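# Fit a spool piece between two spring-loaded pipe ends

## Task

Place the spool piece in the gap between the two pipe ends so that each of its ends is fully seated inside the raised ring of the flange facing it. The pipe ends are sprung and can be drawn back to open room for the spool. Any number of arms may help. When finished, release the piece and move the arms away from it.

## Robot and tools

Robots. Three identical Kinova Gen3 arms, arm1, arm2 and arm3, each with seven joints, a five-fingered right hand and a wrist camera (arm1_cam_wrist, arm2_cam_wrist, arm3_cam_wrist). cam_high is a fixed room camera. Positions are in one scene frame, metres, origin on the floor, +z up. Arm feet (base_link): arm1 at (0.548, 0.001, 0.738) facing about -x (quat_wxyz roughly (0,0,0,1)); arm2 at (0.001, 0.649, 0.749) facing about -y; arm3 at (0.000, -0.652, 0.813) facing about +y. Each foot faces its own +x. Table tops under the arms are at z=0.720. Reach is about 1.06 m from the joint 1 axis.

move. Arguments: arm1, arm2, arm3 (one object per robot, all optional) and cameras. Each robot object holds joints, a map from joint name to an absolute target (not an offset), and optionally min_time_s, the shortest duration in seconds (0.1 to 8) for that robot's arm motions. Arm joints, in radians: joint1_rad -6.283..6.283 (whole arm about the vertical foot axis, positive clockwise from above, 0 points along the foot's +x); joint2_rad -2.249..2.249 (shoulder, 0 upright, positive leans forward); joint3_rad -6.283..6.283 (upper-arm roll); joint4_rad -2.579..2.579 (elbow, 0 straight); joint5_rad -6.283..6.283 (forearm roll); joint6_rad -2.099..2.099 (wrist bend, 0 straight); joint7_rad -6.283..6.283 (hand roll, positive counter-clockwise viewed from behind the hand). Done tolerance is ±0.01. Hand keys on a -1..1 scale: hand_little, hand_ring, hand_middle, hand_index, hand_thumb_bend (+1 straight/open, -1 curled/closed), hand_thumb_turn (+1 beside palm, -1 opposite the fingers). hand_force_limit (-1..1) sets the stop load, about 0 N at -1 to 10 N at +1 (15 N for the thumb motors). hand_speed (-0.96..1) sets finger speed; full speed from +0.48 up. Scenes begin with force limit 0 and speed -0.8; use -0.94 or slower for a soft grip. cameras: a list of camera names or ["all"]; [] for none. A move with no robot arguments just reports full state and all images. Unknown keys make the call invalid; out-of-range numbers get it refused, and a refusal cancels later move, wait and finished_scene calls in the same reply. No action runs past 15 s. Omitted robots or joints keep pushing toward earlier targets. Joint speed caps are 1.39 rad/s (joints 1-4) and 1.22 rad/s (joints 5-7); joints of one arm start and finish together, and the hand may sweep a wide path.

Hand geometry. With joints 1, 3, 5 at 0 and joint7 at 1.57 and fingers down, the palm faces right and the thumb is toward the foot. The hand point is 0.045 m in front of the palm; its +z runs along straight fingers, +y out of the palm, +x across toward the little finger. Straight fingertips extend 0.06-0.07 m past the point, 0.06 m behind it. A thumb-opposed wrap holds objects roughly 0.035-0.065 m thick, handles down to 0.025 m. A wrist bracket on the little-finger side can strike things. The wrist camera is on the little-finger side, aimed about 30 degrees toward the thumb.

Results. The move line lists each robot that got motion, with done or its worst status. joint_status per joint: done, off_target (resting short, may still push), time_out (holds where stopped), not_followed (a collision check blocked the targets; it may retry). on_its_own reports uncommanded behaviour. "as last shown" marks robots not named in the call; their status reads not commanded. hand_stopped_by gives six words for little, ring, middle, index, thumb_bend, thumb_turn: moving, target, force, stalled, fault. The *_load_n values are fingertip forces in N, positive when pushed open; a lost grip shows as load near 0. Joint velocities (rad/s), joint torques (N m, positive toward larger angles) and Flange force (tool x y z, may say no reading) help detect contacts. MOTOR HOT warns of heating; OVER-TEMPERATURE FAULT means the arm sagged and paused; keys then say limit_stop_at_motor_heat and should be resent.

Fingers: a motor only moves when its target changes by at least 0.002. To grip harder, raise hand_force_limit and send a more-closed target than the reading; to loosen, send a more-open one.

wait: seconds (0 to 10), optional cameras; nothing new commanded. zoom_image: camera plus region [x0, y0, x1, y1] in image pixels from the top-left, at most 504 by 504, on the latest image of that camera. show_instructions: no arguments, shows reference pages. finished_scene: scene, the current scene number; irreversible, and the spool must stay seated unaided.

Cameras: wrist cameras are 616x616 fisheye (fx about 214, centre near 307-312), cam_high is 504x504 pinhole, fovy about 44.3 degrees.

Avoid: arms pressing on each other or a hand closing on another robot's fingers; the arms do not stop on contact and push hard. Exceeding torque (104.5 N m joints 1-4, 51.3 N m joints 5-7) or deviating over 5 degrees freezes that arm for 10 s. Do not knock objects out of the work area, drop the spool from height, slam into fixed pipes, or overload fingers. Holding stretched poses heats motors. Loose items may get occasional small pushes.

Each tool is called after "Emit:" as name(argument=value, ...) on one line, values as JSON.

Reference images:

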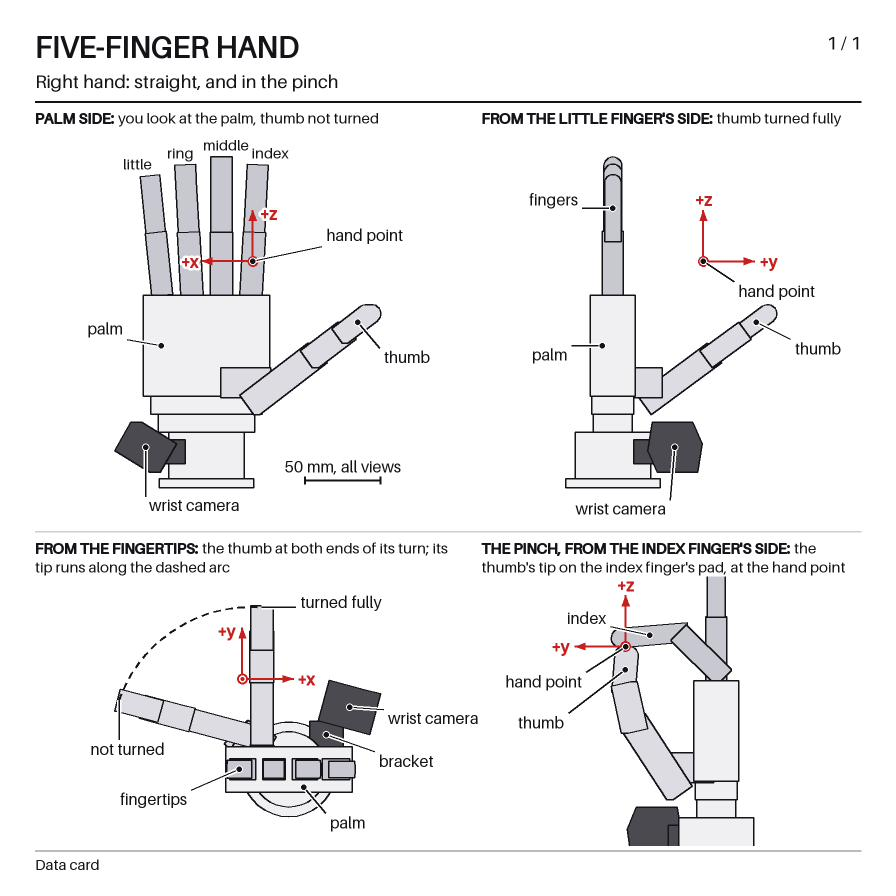

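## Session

Emit:
move()

Scene clock: 0.00 s.
Joint torques (N m): no reading
Flange force (N): no reading
Joint velocities: within noise
arm1.joint_positions: joint1_rad=-0.686 joint2_rad=-0.307 joint3_rad=-0.126 joint4_rad=+1.597 joint5_rad=-0.125 joint6_rad=+1.863 joint7_rad=-1.674 hand_little=+1.000 hand_ring=+1.000 hand_middle=+1.000 hand_index=+1.000 hand_thumb_turn=+1.000 hand_thumb_bend=+1.000 hand_force_limit=+0.000 hand_speed=-0.800
arm1.joint_status: not commanded
arm1.hand_stopped_by: target,target,target,target,target,target
arm1.little_load_n: 0.0
arm1.ring_load_n: 0.0
arm1.middle_load_n: 0.0
arm1.index_load_n: 0.0
arm1.thumb_bend_load_n: 0.0
arm1.thumb_turn_load_n: 0.0
arm1.hand: x=+0.4589 y=-0.1997 z=+1.1939 quat_wxyz=(+0.033, +0.935, +0.352, +0.025) (m; scene frame)
arm2.joint_positions: joint1_rad=+0.150 joint2_rad=-0.544 joint3_rad=-0.144 joint4_rad=+1.489 joint5_rad=+0.063 joint6_rad=+1.921 joint7_rad=-1.550 hand_little=+1.000 hand_ring=+1.000 hand_middle=+1.000 hand_index=+1.000 hand_thumb_turn=+1.000 hand_thumb_bend=+1.000 hand_force_limit=+0.000 hand_speed=-0.800
arm2.joint_status: not commanded
arm2.hand_stopped_by: target,target,target,target,target,target
arm2.little_load_n: 0.0
arm2.ring_load_n: 0.0
arm2.middle_load_n: 0.0
arm2.index_load_n: 0.0
arm2.thumb_bend_load_n: 0.0
arm2.thumb_turn_load_n: 0.0
arm2.hand: x=+0.0312 y=+0.4942 z=+1.2698 quat_wxyz=(-0.048, -0.706, -0.692, +0.143) (m; scene frame)
arm3.joint_positions: joint1_rad=-0.538 joint2_rad=-0.464 joint3_rad=-0.007 joint4_rad=+1.561 joint5_rad=-0.013 joint6_rad=+1.959 joint7_rad=-2.007 hand_little=+1.000 hand_ring=+1.000 hand_middle=+1.000 hand_index=+1.000 hand_thumb_turn=+1.000 hand_thumb_bend=+1.000 hand_force_limit=+0.000 hand_speed=-0.800
arm3.joint_status: not commanded
arm3.hand_stopped_by: target,target,target,target,target,target
arm3.little_load_n: 0.0
arm3.ring_load_n: 0.0
arm3.middle_load_n: 0.0
arm3.index_load_n: 0.0
arm3.thumb_bend_load_n: 0.0
arm3.thumb_turn_load_n: 0.0
arm3.hand: x=-0.1008 y=-0.5172 z=+1.3032 quat_wxyz=(-0.010, +0.736, -0.675, -0.048) (m; scene frame)
pictures: arm1_cam_wrist, arm2_cam_wrist, arm3_cam_wrist, cam_high

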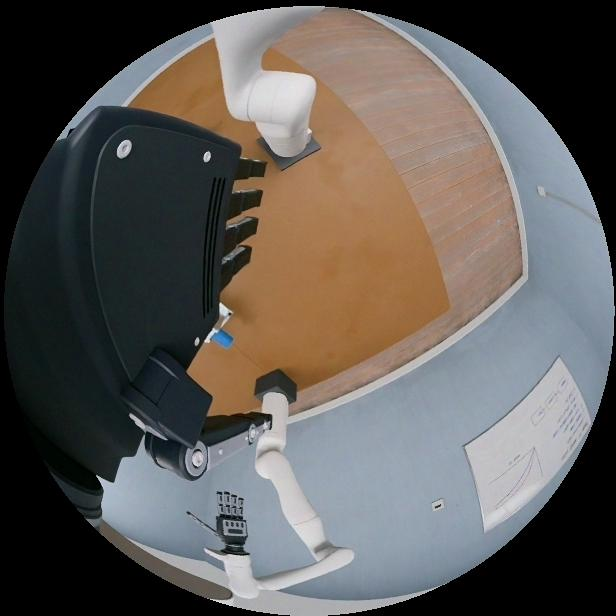

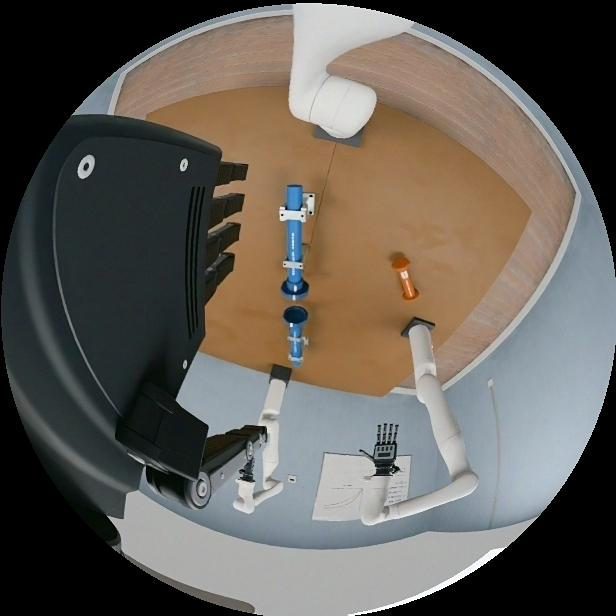

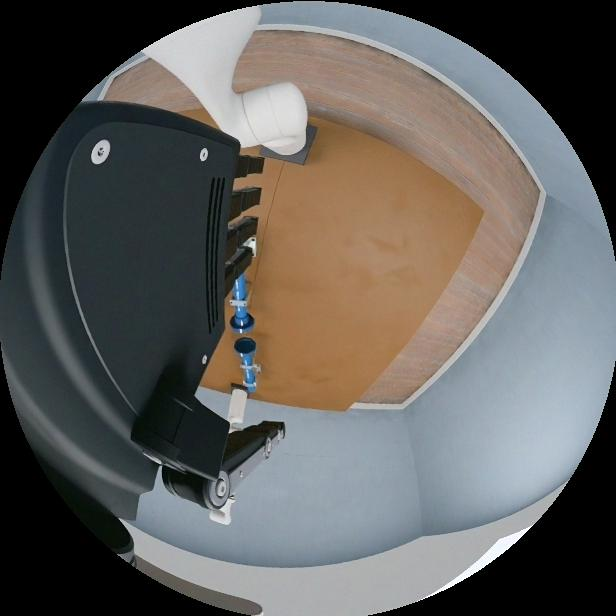

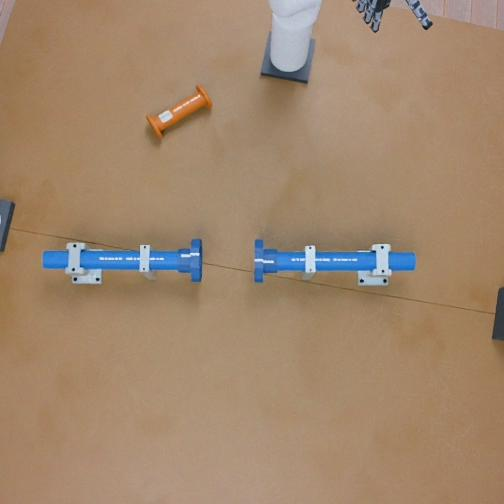

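Emit:
zoom_image(camera="cam_high", region=[130, 70, 230, 150])

Emit:
zoom_image(camera="cam_high", region=[30, 220, 220, 310])

Emit:
zoom_image(camera="cam_high", region=[240, 220, 430, 310])

Emit:
zoom_image(camera="arm2_cam_wrist", region=[260, 170, 460, 390])

Scaled by 5.040 from the camera's 504x504 image, which has a finer 720x720 frame.

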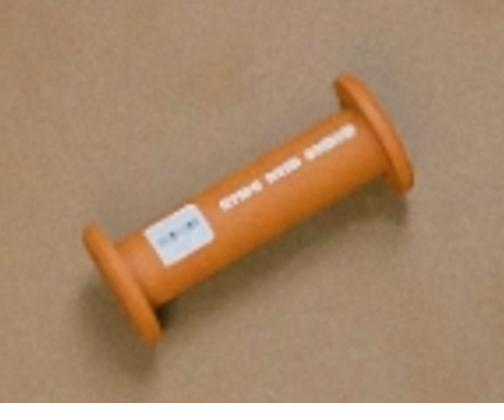

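Scaled by 2.653 from the camera's 504x504 image, which has a finer 720x720 frame.

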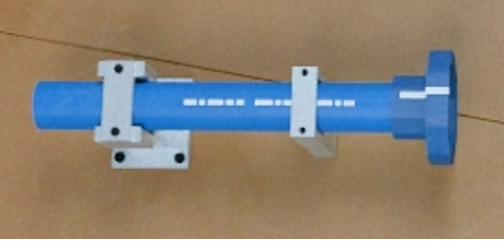

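Scaled by 2.653 from the camera's 504x504 image, which has a finer 720x720 frame.

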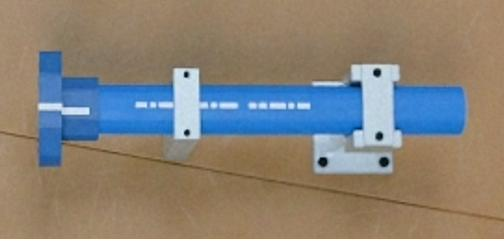

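Scaled by 2.291 from the camera's 616x616 image, which has a finer 880x880 frame.

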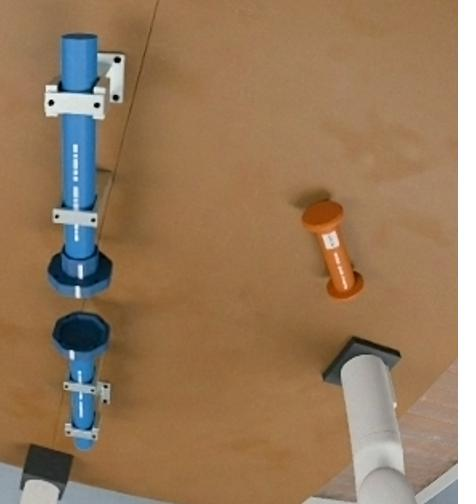

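Emit:
move(arm1={"joints":{"joint1_rad":1.3238,"joint2_rad":0.6594,"joint3_rad":0,"joint4_rad":2.1130,"joint5_rad":-0.8154,"joint6_rad":1.0076,"joint7_rad":-3.5223,"hand_thumb_turn":-1,"hand_speed":-0.5}}, arm2={"joints":{"joint1_rad":0.4830,"joint2_rad":0.6397,"joint3_rad":0,"joint4_rad":1.7297,"joint5_rad":-0.6146,"joint6_rad":1.3604,"joint7_rad":-3.7468,"hand_thumb_turn":-1,"hand_speed":-0.5}}, arm3={"joints":{"joint1_rad":-0.4350,"joint2_rad":0.7426,"joint3_rad":0,"joint4_rad":1.8299,"joint5_rad":0.9226,"joint6_rad":1.0398,"joint7_rad":-2.4886,"hand_thumb_turn":-1,"hand_speed":-0.5}}, cameras=["all"])

Emit:
zoom_image(camera="cam_high", region=[120, 60, 240, 160])

Emit:
zoom_image(camera="cam_high", region=[30, 190, 220, 310])

Emit:
zoom_image(camera="cam_high", region=[240, 190, 430, 310])

Scene clock: 8.10 s.
Joint torques (N m): arm1=[1 -14.84 -0.43 -1.62 -0.39 1.7 -0.25] | arm2=[2.15 -13.64 0.48 -4.41 -1.27 1.74 0.01] | arm3=[2.38 -16.82 0.26 -3.98 0.76 1.65 -0.18]
Flange force (N): arm1=[3.0 2.6 3.5] | arm2=[-0.1 -6.3 1.8] | arm3=[1.1 3.1 -0.6]
move: arm1 done; arm2 done; arm3 done
Joint velocities: within noise
arm1.joint_positions: joint1_rad=+1.324 joint2_rad=+0.659 joint3_rad=+0.000 joint4_rad=+2.113 joint5_rad=-0.815 joint6_rad=+1.008 joint7_rad=-3.522 hand_little=+1.000 hand_ring=+1.000 hand_middle=+1.000 hand_index=+1.000 hand_thumb_turn=-1.000 hand_thumb_bend=+1.000 hand_force_limit=+0.000 hand_speed=-0.500
arm1.joint_status: all done
arm1.hand_stopped_by: target,target,target,target,target,target
arm1.little_load_n: 0.0
arm1.ring_load_n: 0.0
arm1.middle_load_n: 0.0
arm1.index_load_n: 0.0
arm1.thumb_bend_load_n: 0.0
arm1.thumb_turn_load_n: 0.0
arm1.hand: x=+0.3721 y=+0.2196 z=+0.7925 quat_wxyz=(+0.154, -0.371, -0.846, +0.350) (m; scene frame)
arm2.joint_positions: joint1_rad=+0.483 joint2_rad=+0.640 joint3_rad=+0.000 joint4_rad=+1.730 joint5_rad=-0.615 joint6_rad=+1.360 joint7_rad=-3.747 hand_little=+1.000 hand_ring=+1.000 hand_middle=+1.000 hand_index=+1.000 hand_thumb_turn=-1.000 hand_thumb_bend=+1.000 hand_force_limit=+0.000 hand_speed=-0.500
arm2.joint_status: all done
arm2.hand_stopped_by: target,target,target,target,target,target
arm2.little_load_n: 0.0
arm2.ring_load_n: 0.0
arm2.middle_load_n: 0.0
arm2.index_load_n: 0.0
arm2.thumb_bend_load_n: 0.0
arm2.thumb_turn_load_n: 0.0
arm2.hand: x=-0.0606 y=+0.3043 z=+0.8759 quat_wxyz=(+0.292, -0.706, +0.595, -0.247) (m; scene frame)
arm3.joint_positions: joint1_rad=-0.435 joint2_rad=+0.743 joint3_rad=+0.000 joint4_rad=+1.830 joint5_rad=+0.923 joint6_rad=+1.040 joint7_rad=-2.489 hand_little=+1.000 hand_ring=+1.000 hand_middle=+1.000 hand_index=+1.000 hand_thumb_turn=-1.000 hand_thumb_bend=+1.000 hand_force_limit=+0.000 hand_speed=-0.500
arm3.joint_status: all done
arm3.hand_stopped_by: target,target,target,target,target,target
arm3.little_load_n: 0.0
arm3.ring_load_n: 0.0
arm3.middle_load_n: 0.0
arm3.index_load_n: 0.0
arm3.thumb_bend_load_n: 0.0
arm3.thumb_turn_load_n: 0.0
arm3.hand: x=+0.0200 y=-0.1635 z=+0.8767 quat_wxyz=(-0.294, +0.706, -0.597, +0.242) (m; scene frame)
pictures: arm1_cam_wrist, arm2_cam_wrist, arm3_cam_wrist, cam_high

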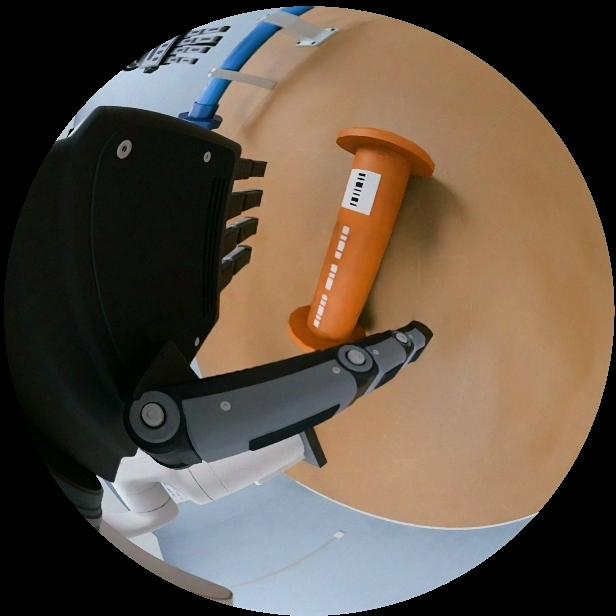

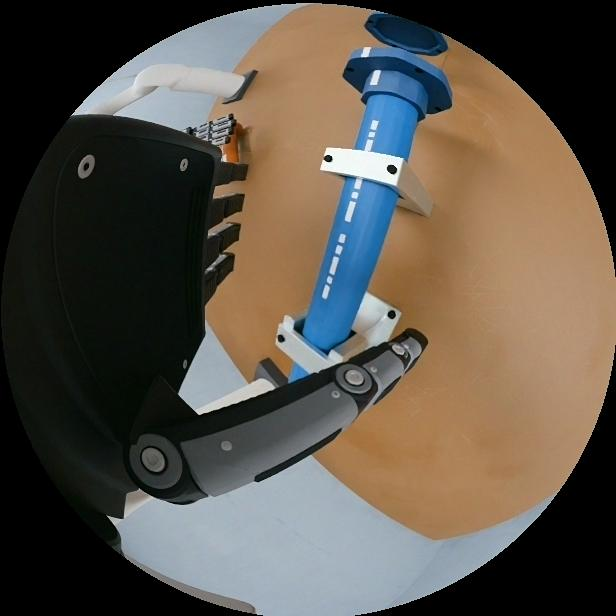

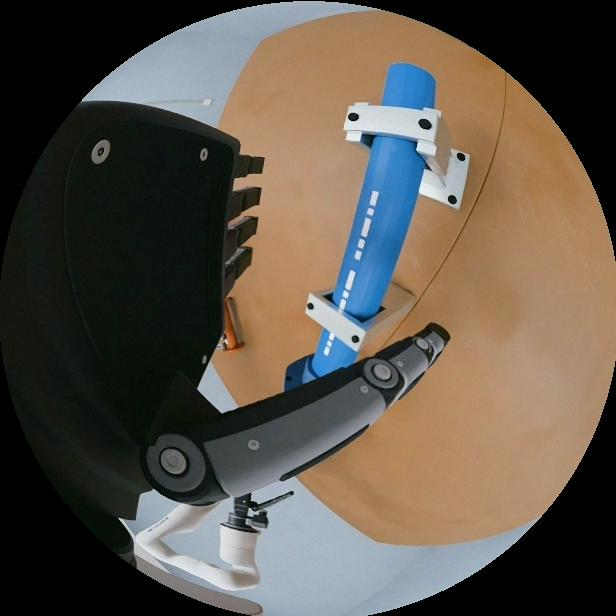

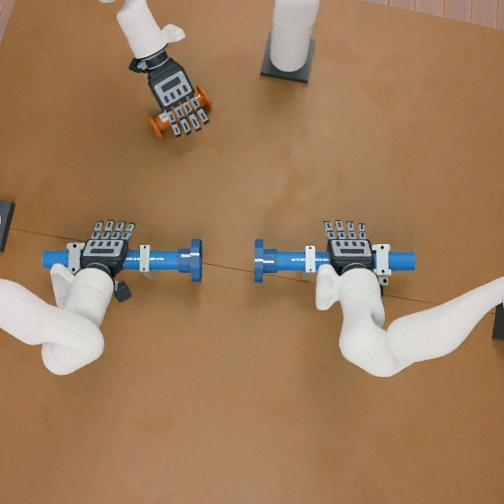

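Scaled by 4.200 from the camera's 504x504 image, which has a finer 720x720 frame.

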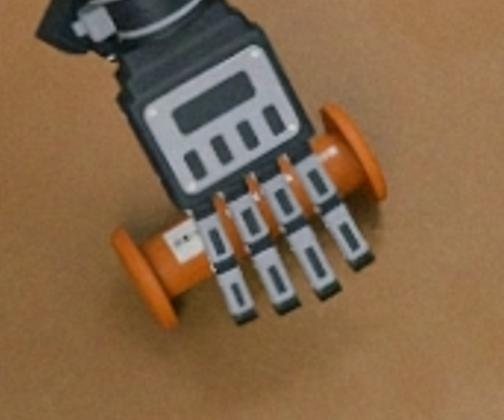

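Scaled by 2.653 from the camera's 504x504 image, which has a finer 720x720 frame.

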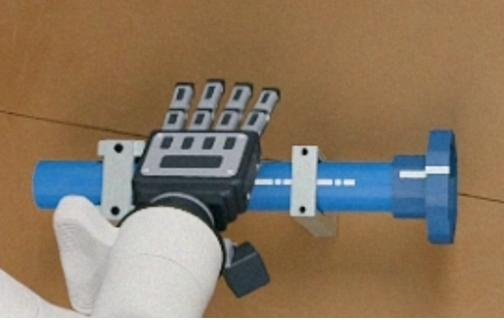

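Scaled by 2.653 from the camera's 504x504 image, which has a finer 720x720 frame.

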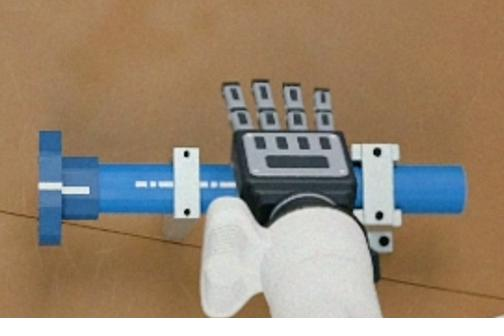

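Emit:
zoom_image(camera="arm1_cam_wrist", region=[200, 130, 460, 390])

Emit:
zoom_image(camera="arm2_cam_wrist", region=[260, 30, 480, 400])

Emit:
zoom_image(camera="arm3_cam_wrist", region=[260, 30, 480, 400])

Scaled by 1.938 from the camera's 616x616 image, which has a finer 880x880 frame.

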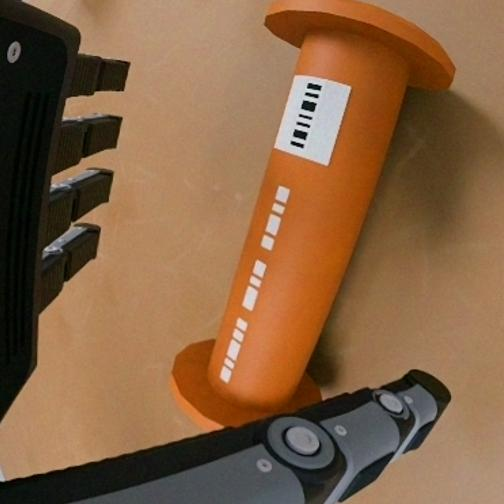

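Scaled by 1.362 from the camera's 616x616 image, which has a finer 880x880 frame.

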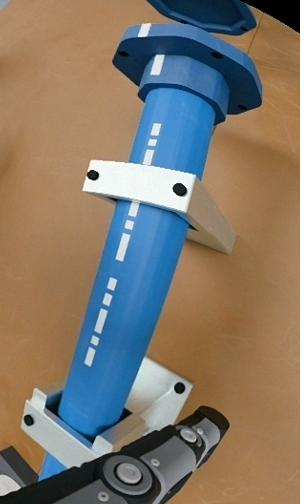

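Scaled by 1.362 from the camera's 616x616 image, which has a finer 880x880 frame.

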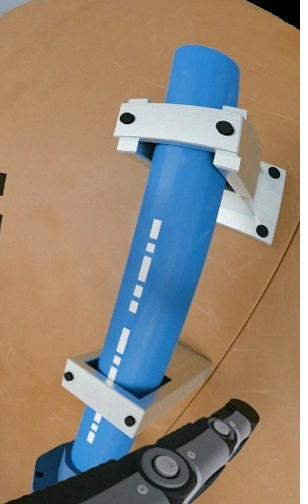

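Emit:
move(arm1={"joints":{"joint1_rad":1.3168,"joint2_rad":0.7622,"joint3_rad":0,"joint4_rad":2.1251,"joint5_rad":-0.8804,"joint6_rad":0.9299,"joint7_rad":-3.4194},"min_time_s":2}, arm2={"joints":{"joint1_rad":0.4857,"joint2_rad":0.7581,"joint3_rad":0,"joint4_rad":1.7761,"joint5_rad":-0.6404,"joint6_rad":1.2278,"joint7_rad":-3.6449},"min_time_s":2.5}, arm3={"joints":{"joint1_rad":-0.4348,"joint2_rad":0.8827,"joint3_rad":0,"joint4_rad":1.8388,"joint5_rad":1.0020,"joint6_rad":0.9543,"joint7_rad":-2.6341},"min_time_s":2.5}, cameras=["all"])

Emit:
zoom_image(camera="arm1_cam_wrist", region=[200, 80, 460, 390])

Emit:
zoom_image(camera="arm2_cam_wrist", region=[180, 100, 400, 420])

Emit:
zoom_image(camera="arm3_cam_wrist", region=[200, 100, 420, 420])

Scene clock: 12.90 s.
Joint torques (N m): arm1=[0.96 -15.51 -0.58 -0.81 -0.21 1.81 -0.23] | arm2=[2.14 -14.31 0.36 -3.35 -1.1 1.82 0.01] | arm3=[2.38 -17.7 0.54 -2.94 0.54 1.8 -0.22]
Flange force (N): arm1=[2.4 2.7 4.1] | arm2=[0.5 -6.4 0.9] | arm3=[1.5 3.2 -0.1]
move: arm1 done; arm2 done; arm3 done
Joint velocities: within noise
arm1.joint_positions: joint1_rad=+1.317 joint2_rad=+0.762 joint3_rad=+0.000 joint4_rad=+2.125 joint5_rad=-0.880 joint6_rad=+0.930 joint7_rad=-3.419 hand_little=+1.000 hand_ring=+1.000 hand_middle=+1.000 hand_index=+1.000 hand_thumb_turn=-1.000 hand_thumb_bend=+1.000 hand_force_limit=+0.000 hand_speed=-0.500
arm1.joint_status: all done
arm1.hand_stopped_by: target,target,target,target,target,target
arm1.little_load_n: -0.5
arm1.ring_load_n: 0.0
arm1.middle_load_n: 0.0
arm1.index_load_n: 0.0
arm1.thumb_bend_load_n: 0.0
arm1.thumb_turn_load_n: 0.0
arm1.hand: x=+0.3699 y=+0.2177 z=+0.7533 quat_wxyz=(+0.154, -0.371, -0.846, +0.350) (m; scene frame)
arm2.joint_positions: joint1_rad=+0.486 joint2_rad=+0.758 joint3_rad=+0.000 joint4_rad=+1.776 joint5_rad=-0.640 joint6_rad=+1.228 joint7_rad=-3.645 hand_little=+1.000 hand_ring=+1.000 hand_middle=+1.000 hand_index=+1.000 hand_thumb_turn=-1.000 hand_thumb_bend=+1.000 hand_force_limit=+0.000 hand_speed=-0.500
arm2.joint_status: all done
arm2.hand_stopped_by: target,target,target,target,target,target
arm2.little_load_n: 0.0
arm2.ring_load_n: 0.0
arm2.middle_load_n: 0.0
arm2.index_load_n: 0.0
arm2.thumb_bend_load_n: 0.0
arm2.thumb_turn_load_n: 0.0
arm2.hand: x=-0.0609 y=+0.3064 z=+0.8109 quat_wxyz=(+0.292, -0.706, +0.595, -0.247) (m; scene frame)
arm3.joint_positions: joint1_rad=-0.435 joint2_rad=+0.883 joint3_rad=+0.000 joint4_rad=+1.839 joint5_rad=+1.002 joint6_rad=+0.954 joint7_rad=-2.634 hand_little=+1.000 hand_ring=+1.000 hand_middle=+1.000 hand_index=+1.000 hand_thumb_turn=-1.000 hand_thumb_bend=+1.000 hand_force_limit=+0.000 hand_speed=-0.500
arm3.joint_status: all done
arm3.hand_stopped_by: target,target,target,target,target,target
arm3.little_load_n: 0.0
arm3.ring_load_n: 0.0
arm3.middle_load_n: 0.0
arm3.index_load_n: 0.0
arm3.thumb_bend_load_n: 0.0
arm3.thumb_turn_load_n: 0.0
arm3.hand: x=+0.0199 y=-0.1635 z=+0.8117 quat_wxyz=(-0.294, +0.706, -0.597, +0.242) (m; scene frame)
pictures: arm1_cam_wrist, arm2_cam_wrist, arm3_cam_wrist, cam_high

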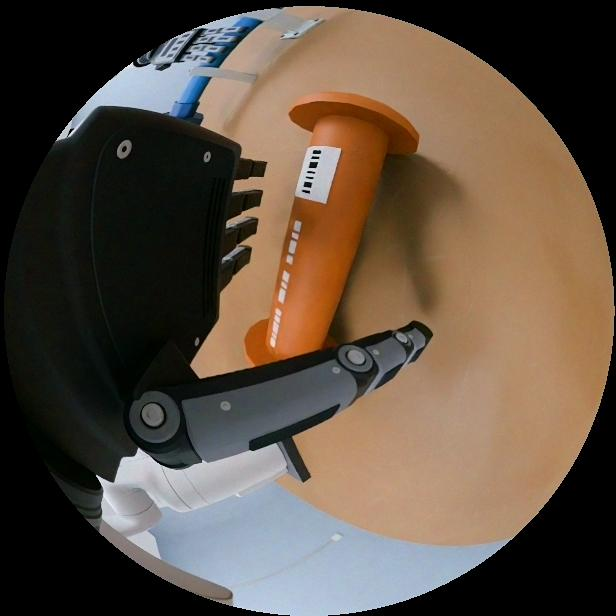

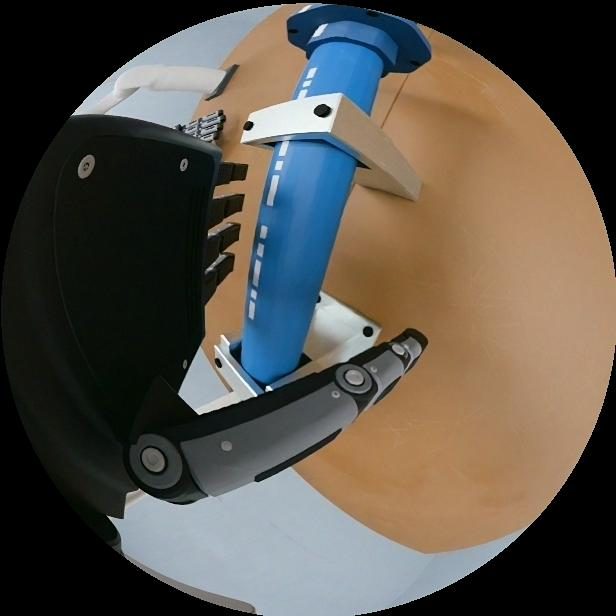

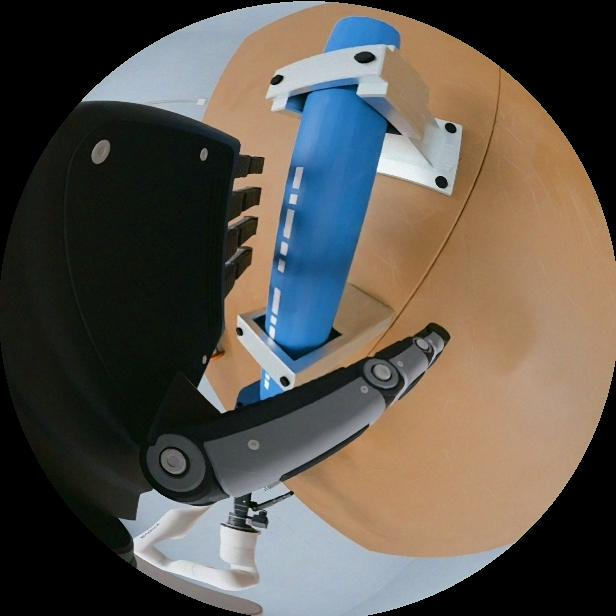

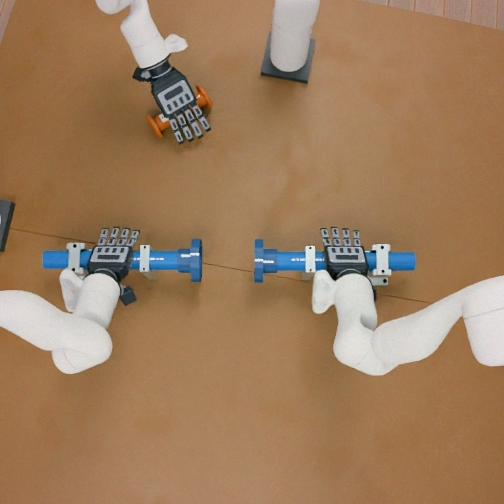

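Scaled by 1.626 from the camera's 616x616 image, which has a finer 880x880 frame.

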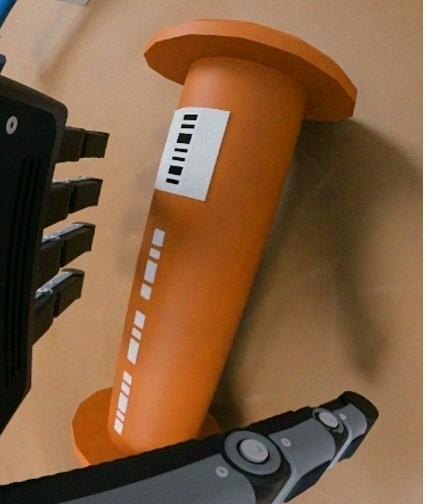

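Scaled by 1.575 from the camera's 616x616 image, which has a finer 880x880 frame.

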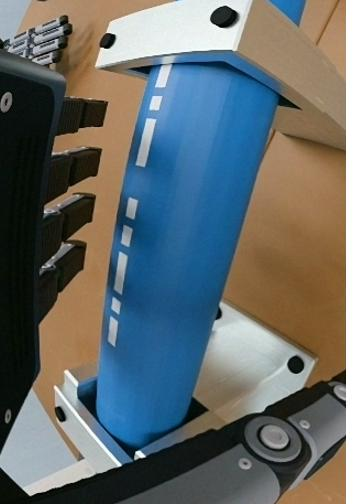

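Scaled by 1.575 from the camera's 616x616 image, which has a finer 880x880 frame.

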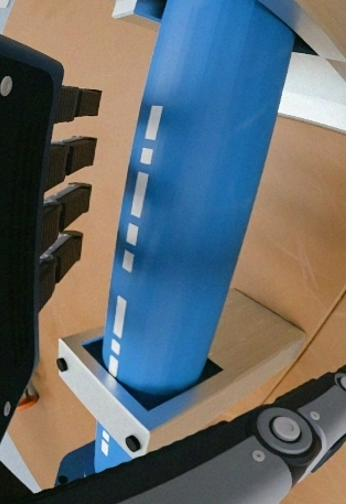

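Emit:
zoom_image(camera="cam_high", region=[120, 60, 240, 160])

Emit:
zoom_image(camera="cam_high", region=[30, 190, 220, 310])

Emit:
zoom_image(camera="cam_high", region=[240, 190, 430, 310])

Scaled by 4.200 from the camera's 504x504 image, which has a finer 720x720 frame.

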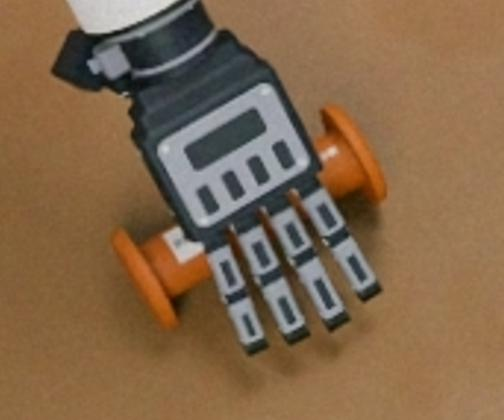

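Scaled by 2.653 from the camera's 504x504 image, which has a finer 720x720 frame.

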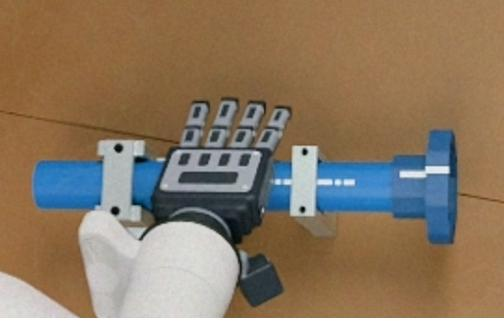

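Scaled by 2.653 from the camera's 504x504 image, which has a finer 720x720 frame.

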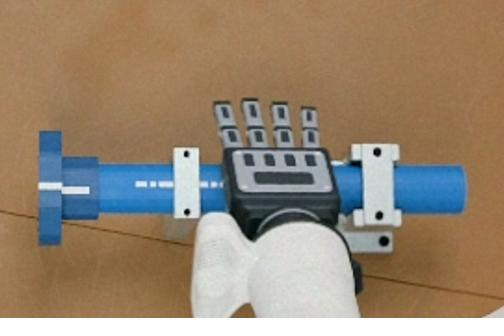

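Emit:
move(arm1={"joints":{"joint1_rad":1.3355,"joint2_rad":0.7653,"joint3_rad":0,"joint4_rad":2.1107,"joint5_rad":-0.8582,"joint6_rad":0.9409,"joint7_rad":-3.4263},"min_time_s":1.2}, arm2={"joints":{"joint1_rad":0.4857,"joint2_rad":0.7822,"joint3_rad":0,"joint4_rad":1.7800,"joint5_rad":-0.6466,"joint6_rad":1.2055,"joint7_rad":-3.6269},"min_time_s":1.2}, arm3={"joints":{"joint1_rad":-0.4347,"joint2_rad":0.9114,"joint3_rad":0,"joint4_rad":1.8365,"joint5_rad":1.0182,"joint6_rad":0.9403,"joint7_rad":-2.6616},"min_time_s":1.2}, cameras=["arm1_cam_wrist","arm2_cam_wrist","arm3_cam_wrist"])

Emit:
zoom_image(camera="arm1_cam_wrist", region=[200, 80, 460, 390])

Emit:
zoom_image(camera="arm2_cam_wrist", region=[180, 100, 400, 420])

Emit:
zoom_image(camera="arm3_cam_wrist", region=[200, 100, 420, 420])

Scene clock: 17.00 s.
Joint torques (N m): arm1=[0.95 -15.51 -0.58 -0.9 -0.22 1.85 -0.26] | arm2=[2.15 -14.45 0.31 -3.17 -1.05 1.86 -0.01] | arm3=[2.39 -17.92 0.53 -2.64 0.52 1.77 -0.14]
Flange force (N): arm1=[2.2 2.5 4.0] | arm2=[0.6 -6.4 0.8] | arm3=[1.3 3.5 0.0]
move: arm1 done; arm2 done; arm3 done
Joint velocities: within noise
arm1.joint_positions: joint1_rad=+1.336 joint2_rad=+0.765 joint3_rad=+0.000 joint4_rad=+2.111 joint5_rad=-0.858 joint6_rad=+0.941 joint7_rad=-3.426 hand_little=+1.000 hand_ring=+1.000 hand_middle=+1.000 hand_index=+1.000 hand_thumb_turn=-1.000 hand_thumb_bend=+1.000 hand_force_limit=+0.000 hand_speed=-0.500
arm1.joint_status: all done
arm1.hand_stopped_by: target,target,target,target,target,target
arm1.little_load_n: 0.0
arm1.ring_load_n: 0.0
arm1.middle_load_n: 0.0
arm1.index_load_n: 0.0
arm1.thumb_bend_load_n: -0.5
arm1.thumb_turn_load_n: 0.0
arm1.hand: x=+0.3758 y=+0.2231 z=+0.7533 quat_wxyz=(+0.154, -0.371, -0.846, +0.350) (m; scene frame)
arm2.joint_positions: joint1_rad=+0.486 joint2_rad=+0.782 joint3_rad=+0.000 joint4_rad=+1.780 joint5_rad=-0.647 joint6_rad=+1.206 joint7_rad=-3.627 hand_little=+1.000 hand_ring=+1.000 hand_middle=+1.000 hand_index=+1.000 hand_thumb_turn=-1.000 hand_thumb_bend=+1.000 hand_force_limit=+0.000 hand_speed=-0.500
arm2.joint_status: all done
arm2.hand_stopped_by: target,target,target,target,target,target
arm2.little_load_n: 0.0
arm2.ring_load_n: 0.0
arm2.middle_load_n: 0.0
arm2.index_load_n: 0.0
arm2.thumb_bend_load_n: 0.0
arm2.thumb_turn_load_n: 0.0
arm2.hand: x=-0.0608 y=+0.3064 z=+0.7990 quat_wxyz=(+0.292, -0.706, +0.595, -0.247) (m; scene frame)
arm3.joint_positions: joint1_rad=-0.435 joint2_rad=+0.911 joint3_rad=+0.000 joint4_rad=+1.837 joint5_rad=+1.018 joint6_rad=+0.940 joint7_rad=-2.662 hand_little=+1.000 hand_ring=+1.000 hand_middle=+1.000 hand_index=+1.000 hand_thumb_turn=-1.000 hand_thumb_bend=+1.000 hand_force_limit=+0.000 hand_speed=-0.500
arm3.joint_status: all done
arm3.hand_stopped_by: target,target,target,target,target,target
arm3.little_load_n: 0.0
arm3.ring_load_n: 0.0
arm3.middle_load_n: 0.0
arm3.index_load_n: 0.0
arm3.thumb_bend_load_n: 0.0
arm3.thumb_turn_load_n: 0.0
arm3.hand: x=+0.0199 y=-0.1634 z=+0.7990 quat_wxyz=(-0.294, +0.706, -0.597, +0.242) (m; scene frame)
pictures: arm1_cam_wrist, arm2_cam_wrist, arm3_cam_wrist

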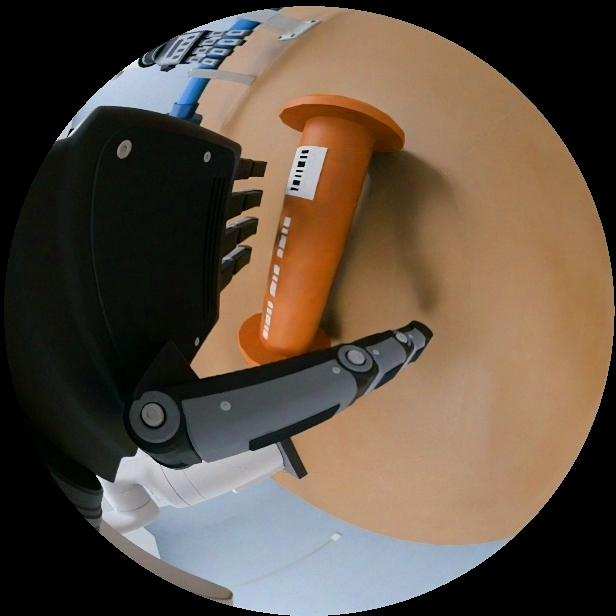

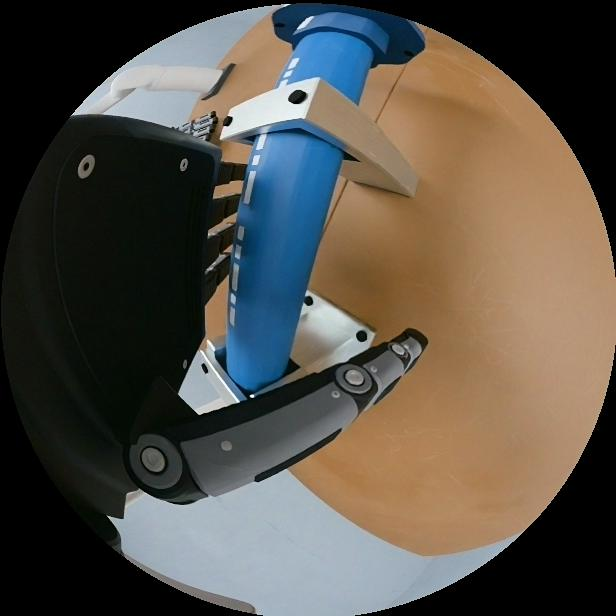

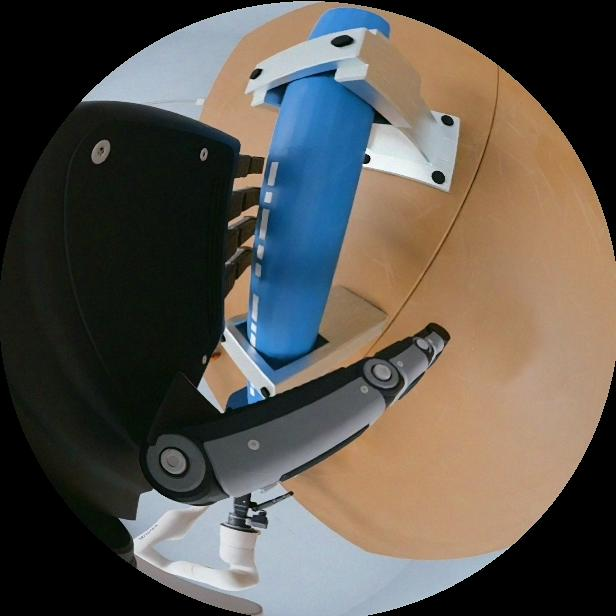

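Scaled by 1.626 from the camera's 616x616 image, which has a finer 880x880 frame.

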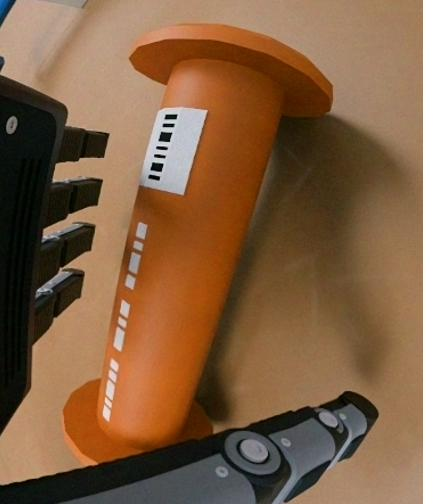

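Scaled by 1.575 from the camera's 616x616 image, which has a finer 880x880 frame.

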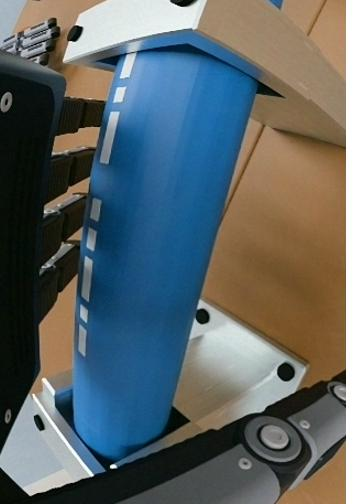

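Scaled by 1.575 from the camera's 616x616 image, which has a finer 880x880 frame.

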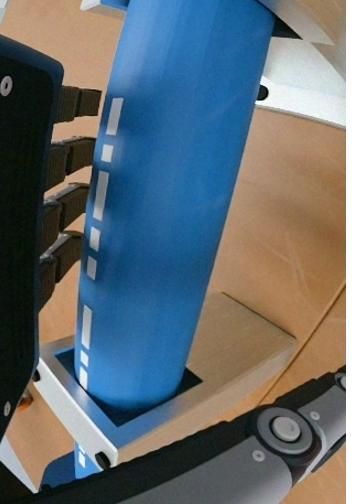

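Emit:
move(arm1={"joints":{"hand_little":0.4,"hand_ring":0.4,"hand_middle":0.4,"hand_index":0.4,"hand_thumb_bend":0.35,"hand_force_limit":-0.4,"hand_speed":-0.7}}, arm2={"joints":{"hand_little":-0.5,"hand_ring":-0.5,"hand_middle":-0.5,"hand_index":-0.5,"hand_thumb_bend":-0.5,"hand_force_limit":-0.4,"hand_speed":-0.8}}, arm3={"joints":{"hand_little":-0.5,"hand_ring":-0.5,"hand_middle":-0.5,"hand_index":-0.5,"hand_thumb_bend":-0.5,"hand_force_limit":-0.4,"hand_speed":-0.8}})

Emit:
move(arm1={"joints":{"hand_little":-0.4,"hand_ring":-0.4,"hand_middle":-0.4,"hand_index":-0.4,"hand_thumb_bend":-0.2,"hand_force_limit":-0.3,"hand_speed":-0.85}}, arm2={"joints":{"hand_little":-0.6,"hand_ring":-0.6,"hand_middle":-0.6,"hand_index":-0.6,"hand_thumb_bend":-0.6,"hand_force_limit":0.4,"hand_speed":-0.92}}, arm3={"joints":{"hand_little":-0.6,"hand_ring":-0.6,"hand_middle":-0.6,"hand_index":-0.6,"hand_thumb_bend":-0.6,"hand_force_limit":0.4,"hand_speed":-0.92}}, cameras=["all"])

Emit:
zoom_image(camera="cam_high", region=[120, 60, 240, 160])

Scene clock: 22.83 s.
Joint torques (N m): arm1=[0.99 -15.55 -0.63 -0.92 -0.23 1.81 -0.27] | arm2=[8.93 -19.04 7.51 -8.24 1.23 -0.48 -0.15] | arm3=[-5.94 -22.37 -7.47 -4.46 -1.57 -0.53 -0.27]
Flange force (N): arm1=[2.3 2.6 3.9] | arm2=[3.1 -14.3 19.9] | arm3=[-1.4 -4.0 20.9]
move: arm1 done; arm2 off_target; arm3 off_target
Joint velocities: within noise
arm1.joint_positions: joint1_rad=+1.336 joint2_rad=+0.765 joint3_rad=+0.000 joint4_rad=+2.111 joint5_rad=-0.858 joint6_rad=+0.941 joint7_rad=-3.426 hand_little=+0.400 hand_ring=+0.400 hand_middle=+0.400 hand_index=+0.400 hand_thumb_turn=-1.000 hand_thumb_bend=+0.350 hand_force_limit=-0.400 hand_speed=-0.700
arm1.joint_status: all done
arm1.hand_stopped_by: target,target,target,target,target,target
arm1.little_load_n: 0.0
arm1.ring_load_n: 0.0
arm1.middle_load_n: 0.0
arm1.index_load_n: 0.0
arm1.thumb_bend_load_n: 0.0
arm1.thumb_turn_load_n: 0.0
arm1.hand: x=+0.3758 y=+0.2231 z=+0.7533 quat_wxyz=(+0.154, -0.371, -0.846, +0.350) (m; scene frame)
arm2.joint_positions: joint1_rad=+0.486 joint2_rad=+0.782 joint3_rad=+0.000 joint4_rad=+1.780 joint5_rad=-0.647 joint6_rad=+1.206 joint7_rad=-3.627 hand_little=+0.337 hand_ring=+0.355 hand_middle=+0.320 hand_index=+0.337 hand_thumb_turn=-1.000 hand_thumb_bend=+0.100 hand_force_limit=-0.400 hand_speed=-0.800
arm2.joint_status: hand_little off_target (ended at +0.337, target -0.500); hand_ring off_target (ended at +0.355, target -0.500); hand_middle off_target (ended at +0.320, target -0.500); hand_index off_target (ended at +0.337, target -0.500); hand_thumb_bend off_target (ended at +0.100, target -0.500); the others done
arm2.hand_stopped_by: force,force,force,force,force,target
arm2.little_load_n: 2.5
arm2.ring_load_n: 0.0
arm2.middle_load_n: 9.0
arm2.index_load_n: 1.5
arm2.thumb_bend_load_n: 5.5
arm2.thumb_turn_load_n: 0.5
arm2.hand: x=-0.0608 y=+0.3064 z=+0.7990 quat_wxyz=(+0.292, -0.706, +0.595, -0.247) (m; scene frame)
arm3.joint_positions: joint1_rad=-0.435 joint2_rad=+0.911 joint3_rad=+0.000 joint4_rad=+1.837 joint5_rad=+1.018 joint6_rad=+0.940 joint7_rad=-2.662 hand_little=+0.282 hand_ring=+0.299 hand_middle=+0.282 hand_index=+0.299 hand_thumb_turn=-1.000 hand_thumb_bend=+0.136 hand_force_limit=-0.400 hand_speed=-0.800
arm3.joint_status: hand_little off_target (ended at +0.282, target -0.500); hand_ring off_target (ended at +0.299, target -0.500); hand_middle off_target (ended at +0.282, target -0.500); hand_index off_target (ended at +0.299, target -0.500); hand_thumb_bend off_target (ended at +0.136, target -0.500); the others done
arm3.hand_stopped_by: force,force,force,force,force,target
arm3.little_load_n: 6.5
arm3.ring_load_n: 1.5
arm3.middle_load_n: 8.0
arm3.index_load_n: 1.0
arm3.thumb_bend_load_n: 5.0
arm3.thumb_turn_load_n: 0.5
arm3.hand: x=+0.0199 y=-0.1634 z=+0.7990 quat_wxyz=(-0.294, +0.706, -0.597, +0.242) (m; scene frame)
pictures: none

Scene clock: 25.27 s.
Joint torques (N m): arm1=[0.87 -15.86 -0.83 -0.93 -0.32 2.01 -0.21] | arm2=[11.86 -20.54 10.46 -10.21 1.94 -1.52 -0.36] | arm3=[-7.89 -22.91 -9.55 -4.56 -2.09 -1.07 -0.16]
Flange force (N): arm1=[2.1 3.4 4.4] | arm2=[3.9 -18.0 27.0] | arm3=[-2.2 -6.2 25.4]
move: arm1 off_target; arm2 off_target; arm3 off_target
Joint velocities: within noise
arm1.joint_positions: joint1_rad=+1.336 joint2_rad=+0.765 joint3_rad=+0.000 joint4_rad=+2.111 joint5_rad=-0.858 joint6_rad=+0.941 joint7_rad=-3.426 hand_little=+0.166 hand_ring=+0.179 hand_middle=+0.180 hand_index=+0.193 hand_thumb_turn=-1.000 hand_thumb_bend=+0.249 hand_force_limit=-0.300 hand_speed=-0.850
arm1.joint_status: hand_little off_target (ended at +0.166, target -0.400); hand_ring off_target (ended at +0.179, target -0.400); hand_middle off_target (ended at +0.180, target -0.400); hand_index off_target (ended at +0.193, target -0.400); hand_thumb_bend off_target (ended at +0.249, target -0.200); the others done
arm1.hand_stopped_by: force,force,force,force,force,target
arm1.little_load_n: 4.0
arm1.ring_load_n: 1.0
arm1.middle_load_n: 5.0
arm1.index_load_n: 2.5
arm1.thumb_bend_load_n: 11.5
arm1.thumb_turn_load_n: 5.5
arm1.hand: x=+0.3758 y=+0.2231 z=+0.7533 quat_wxyz=(+0.154, -0.371, -0.846, +0.350) (m; scene frame)
arm2.joint_positions: joint1_rad=+0.486 joint2_rad=+0.782 joint3_rad=+0.000 joint4_rad=+1.780 joint5_rad=-0.647 joint6_rad=+1.206 joint7_rad=-3.627 hand_little=+0.317 hand_ring=+0.313 hand_middle=+0.319 hand_index=+0.310 hand_thumb_turn=-1.000 hand_thumb_bend=+0.093 hand_force_limit=+0.400 hand_speed=-0.920
arm2.joint_status: hand_little off_target (ended at +0.317, target -0.600); hand_ring off_target (ended at +0.313, target -0.600); hand_middle off_target (ended at +0.319, target -0.600); hand_index off_target (ended at +0.310, target -0.600); hand_thumb_bend off_target (ended at +0.093, target -0.600); the others done
arm2.hand_stopped_by: force,force,force,force,force,target
arm2.little_load_n: 5.5
arm2.ring_load_n: 9.5
arm2.middle_load_n: 3.0
arm2.index_load_n: 7.5
arm2.thumb_bend_load_n: 10.5
arm2.thumb_turn_load_n: 0.5
arm2.hand: x=-0.0608 y=+0.3064 z=+0.7990 quat_wxyz=(+0.292, -0.706, +0.595, -0.247) (m; scene frame)
arm3.joint_positions: joint1_rad=-0.435 joint2_rad=+0.911 joint3_rad=+0.000 joint4_rad=+1.837 joint5_rad=+1.018 joint6_rad=+0.940 joint7_rad=-2.662 hand_little=+0.276 hand_ring=+0.279 hand_middle=+0.282 hand_index=+0.279 hand_thumb_turn=-1.000 hand_thumb_bend=+0.130 hand_force_limit=+0.400 hand_speed=-0.920
arm3.joint_status: hand_little off_target (ended at +0.276, target -0.600); hand_ring off_target (ended at +0.279, target -0.600); hand_middle off_target (ended at +0.282, target -0.600); hand_index off_target (ended at +0.279, target -0.600); hand_thumb_bend off_target (ended at +0.130, target -0.600); the others done
arm3.hand_stopped_by: force,force,force,force,force,target
arm3.little_load_n: 6.0
arm3.ring_load_n: 7.5
arm3.middle_load_n: 3.5
arm3.index_load_n: 7.5
arm3.thumb_bend_load_n: 10.5
arm3.thumb_turn_load_n: 0.5
arm3.hand: x=+0.0199 y=-0.1634 z=+0.7990 quat_wxyz=(-0.294, +0.706, -0.597, +0.242) (m; scene frame)
pictures: arm1_cam_wrist, arm2_cam_wrist, arm3_cam_wrist, cam_high

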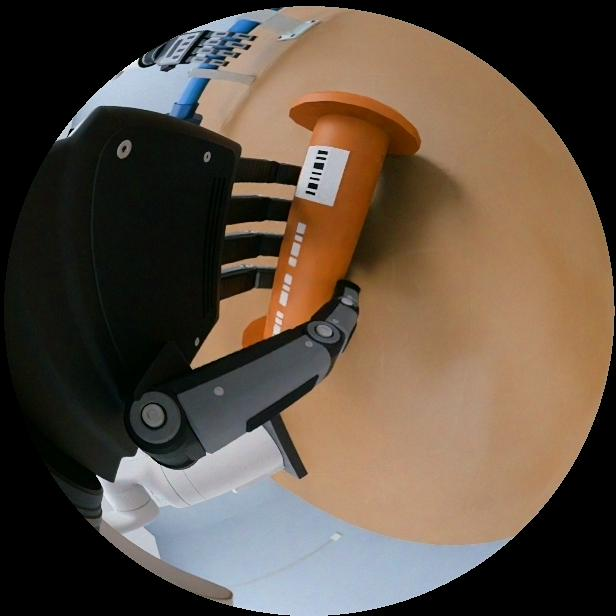

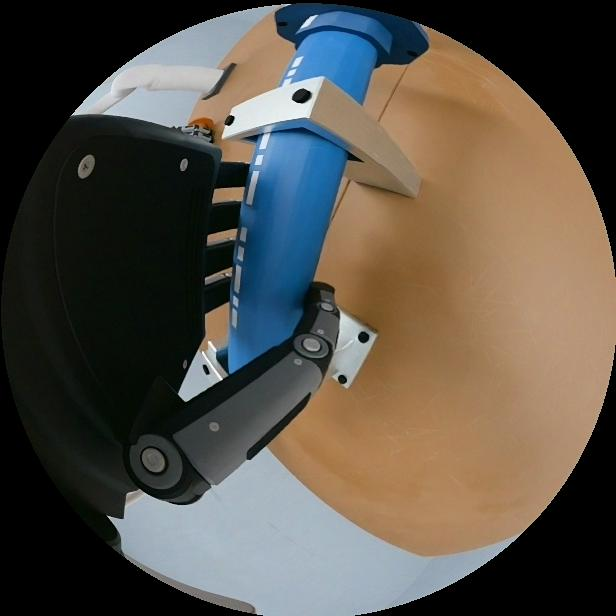

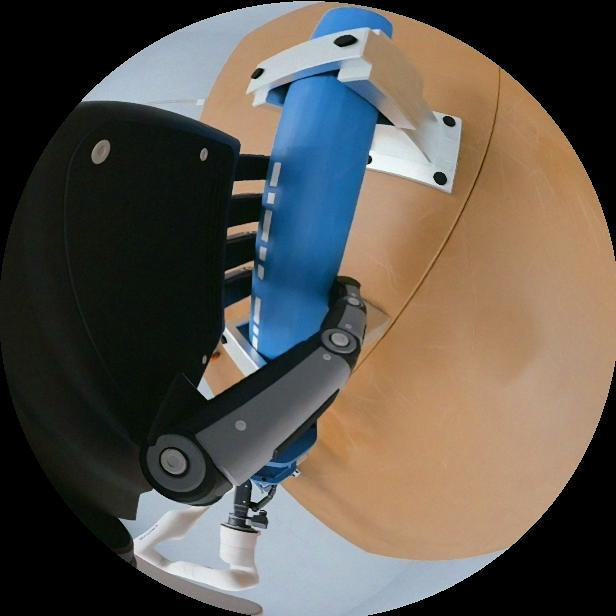

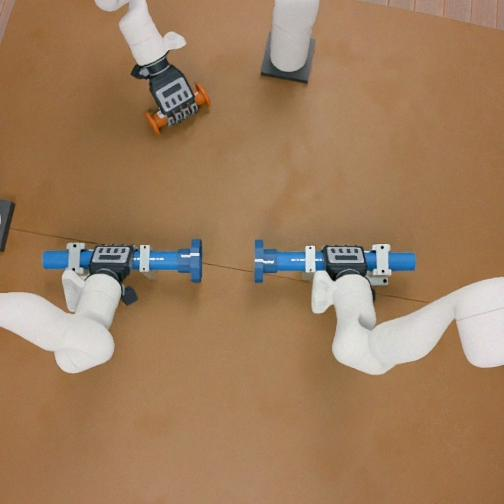

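Scaled by 4.200 from the camera's 504x504 image, which has a finer 720x720 frame.

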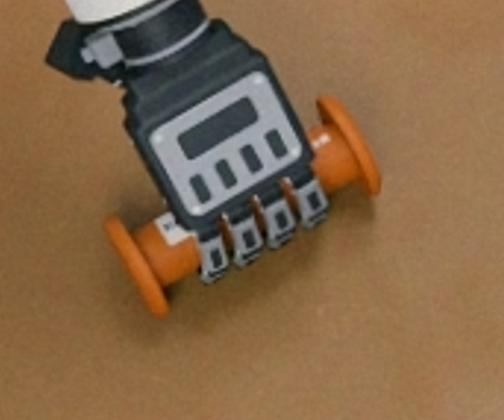

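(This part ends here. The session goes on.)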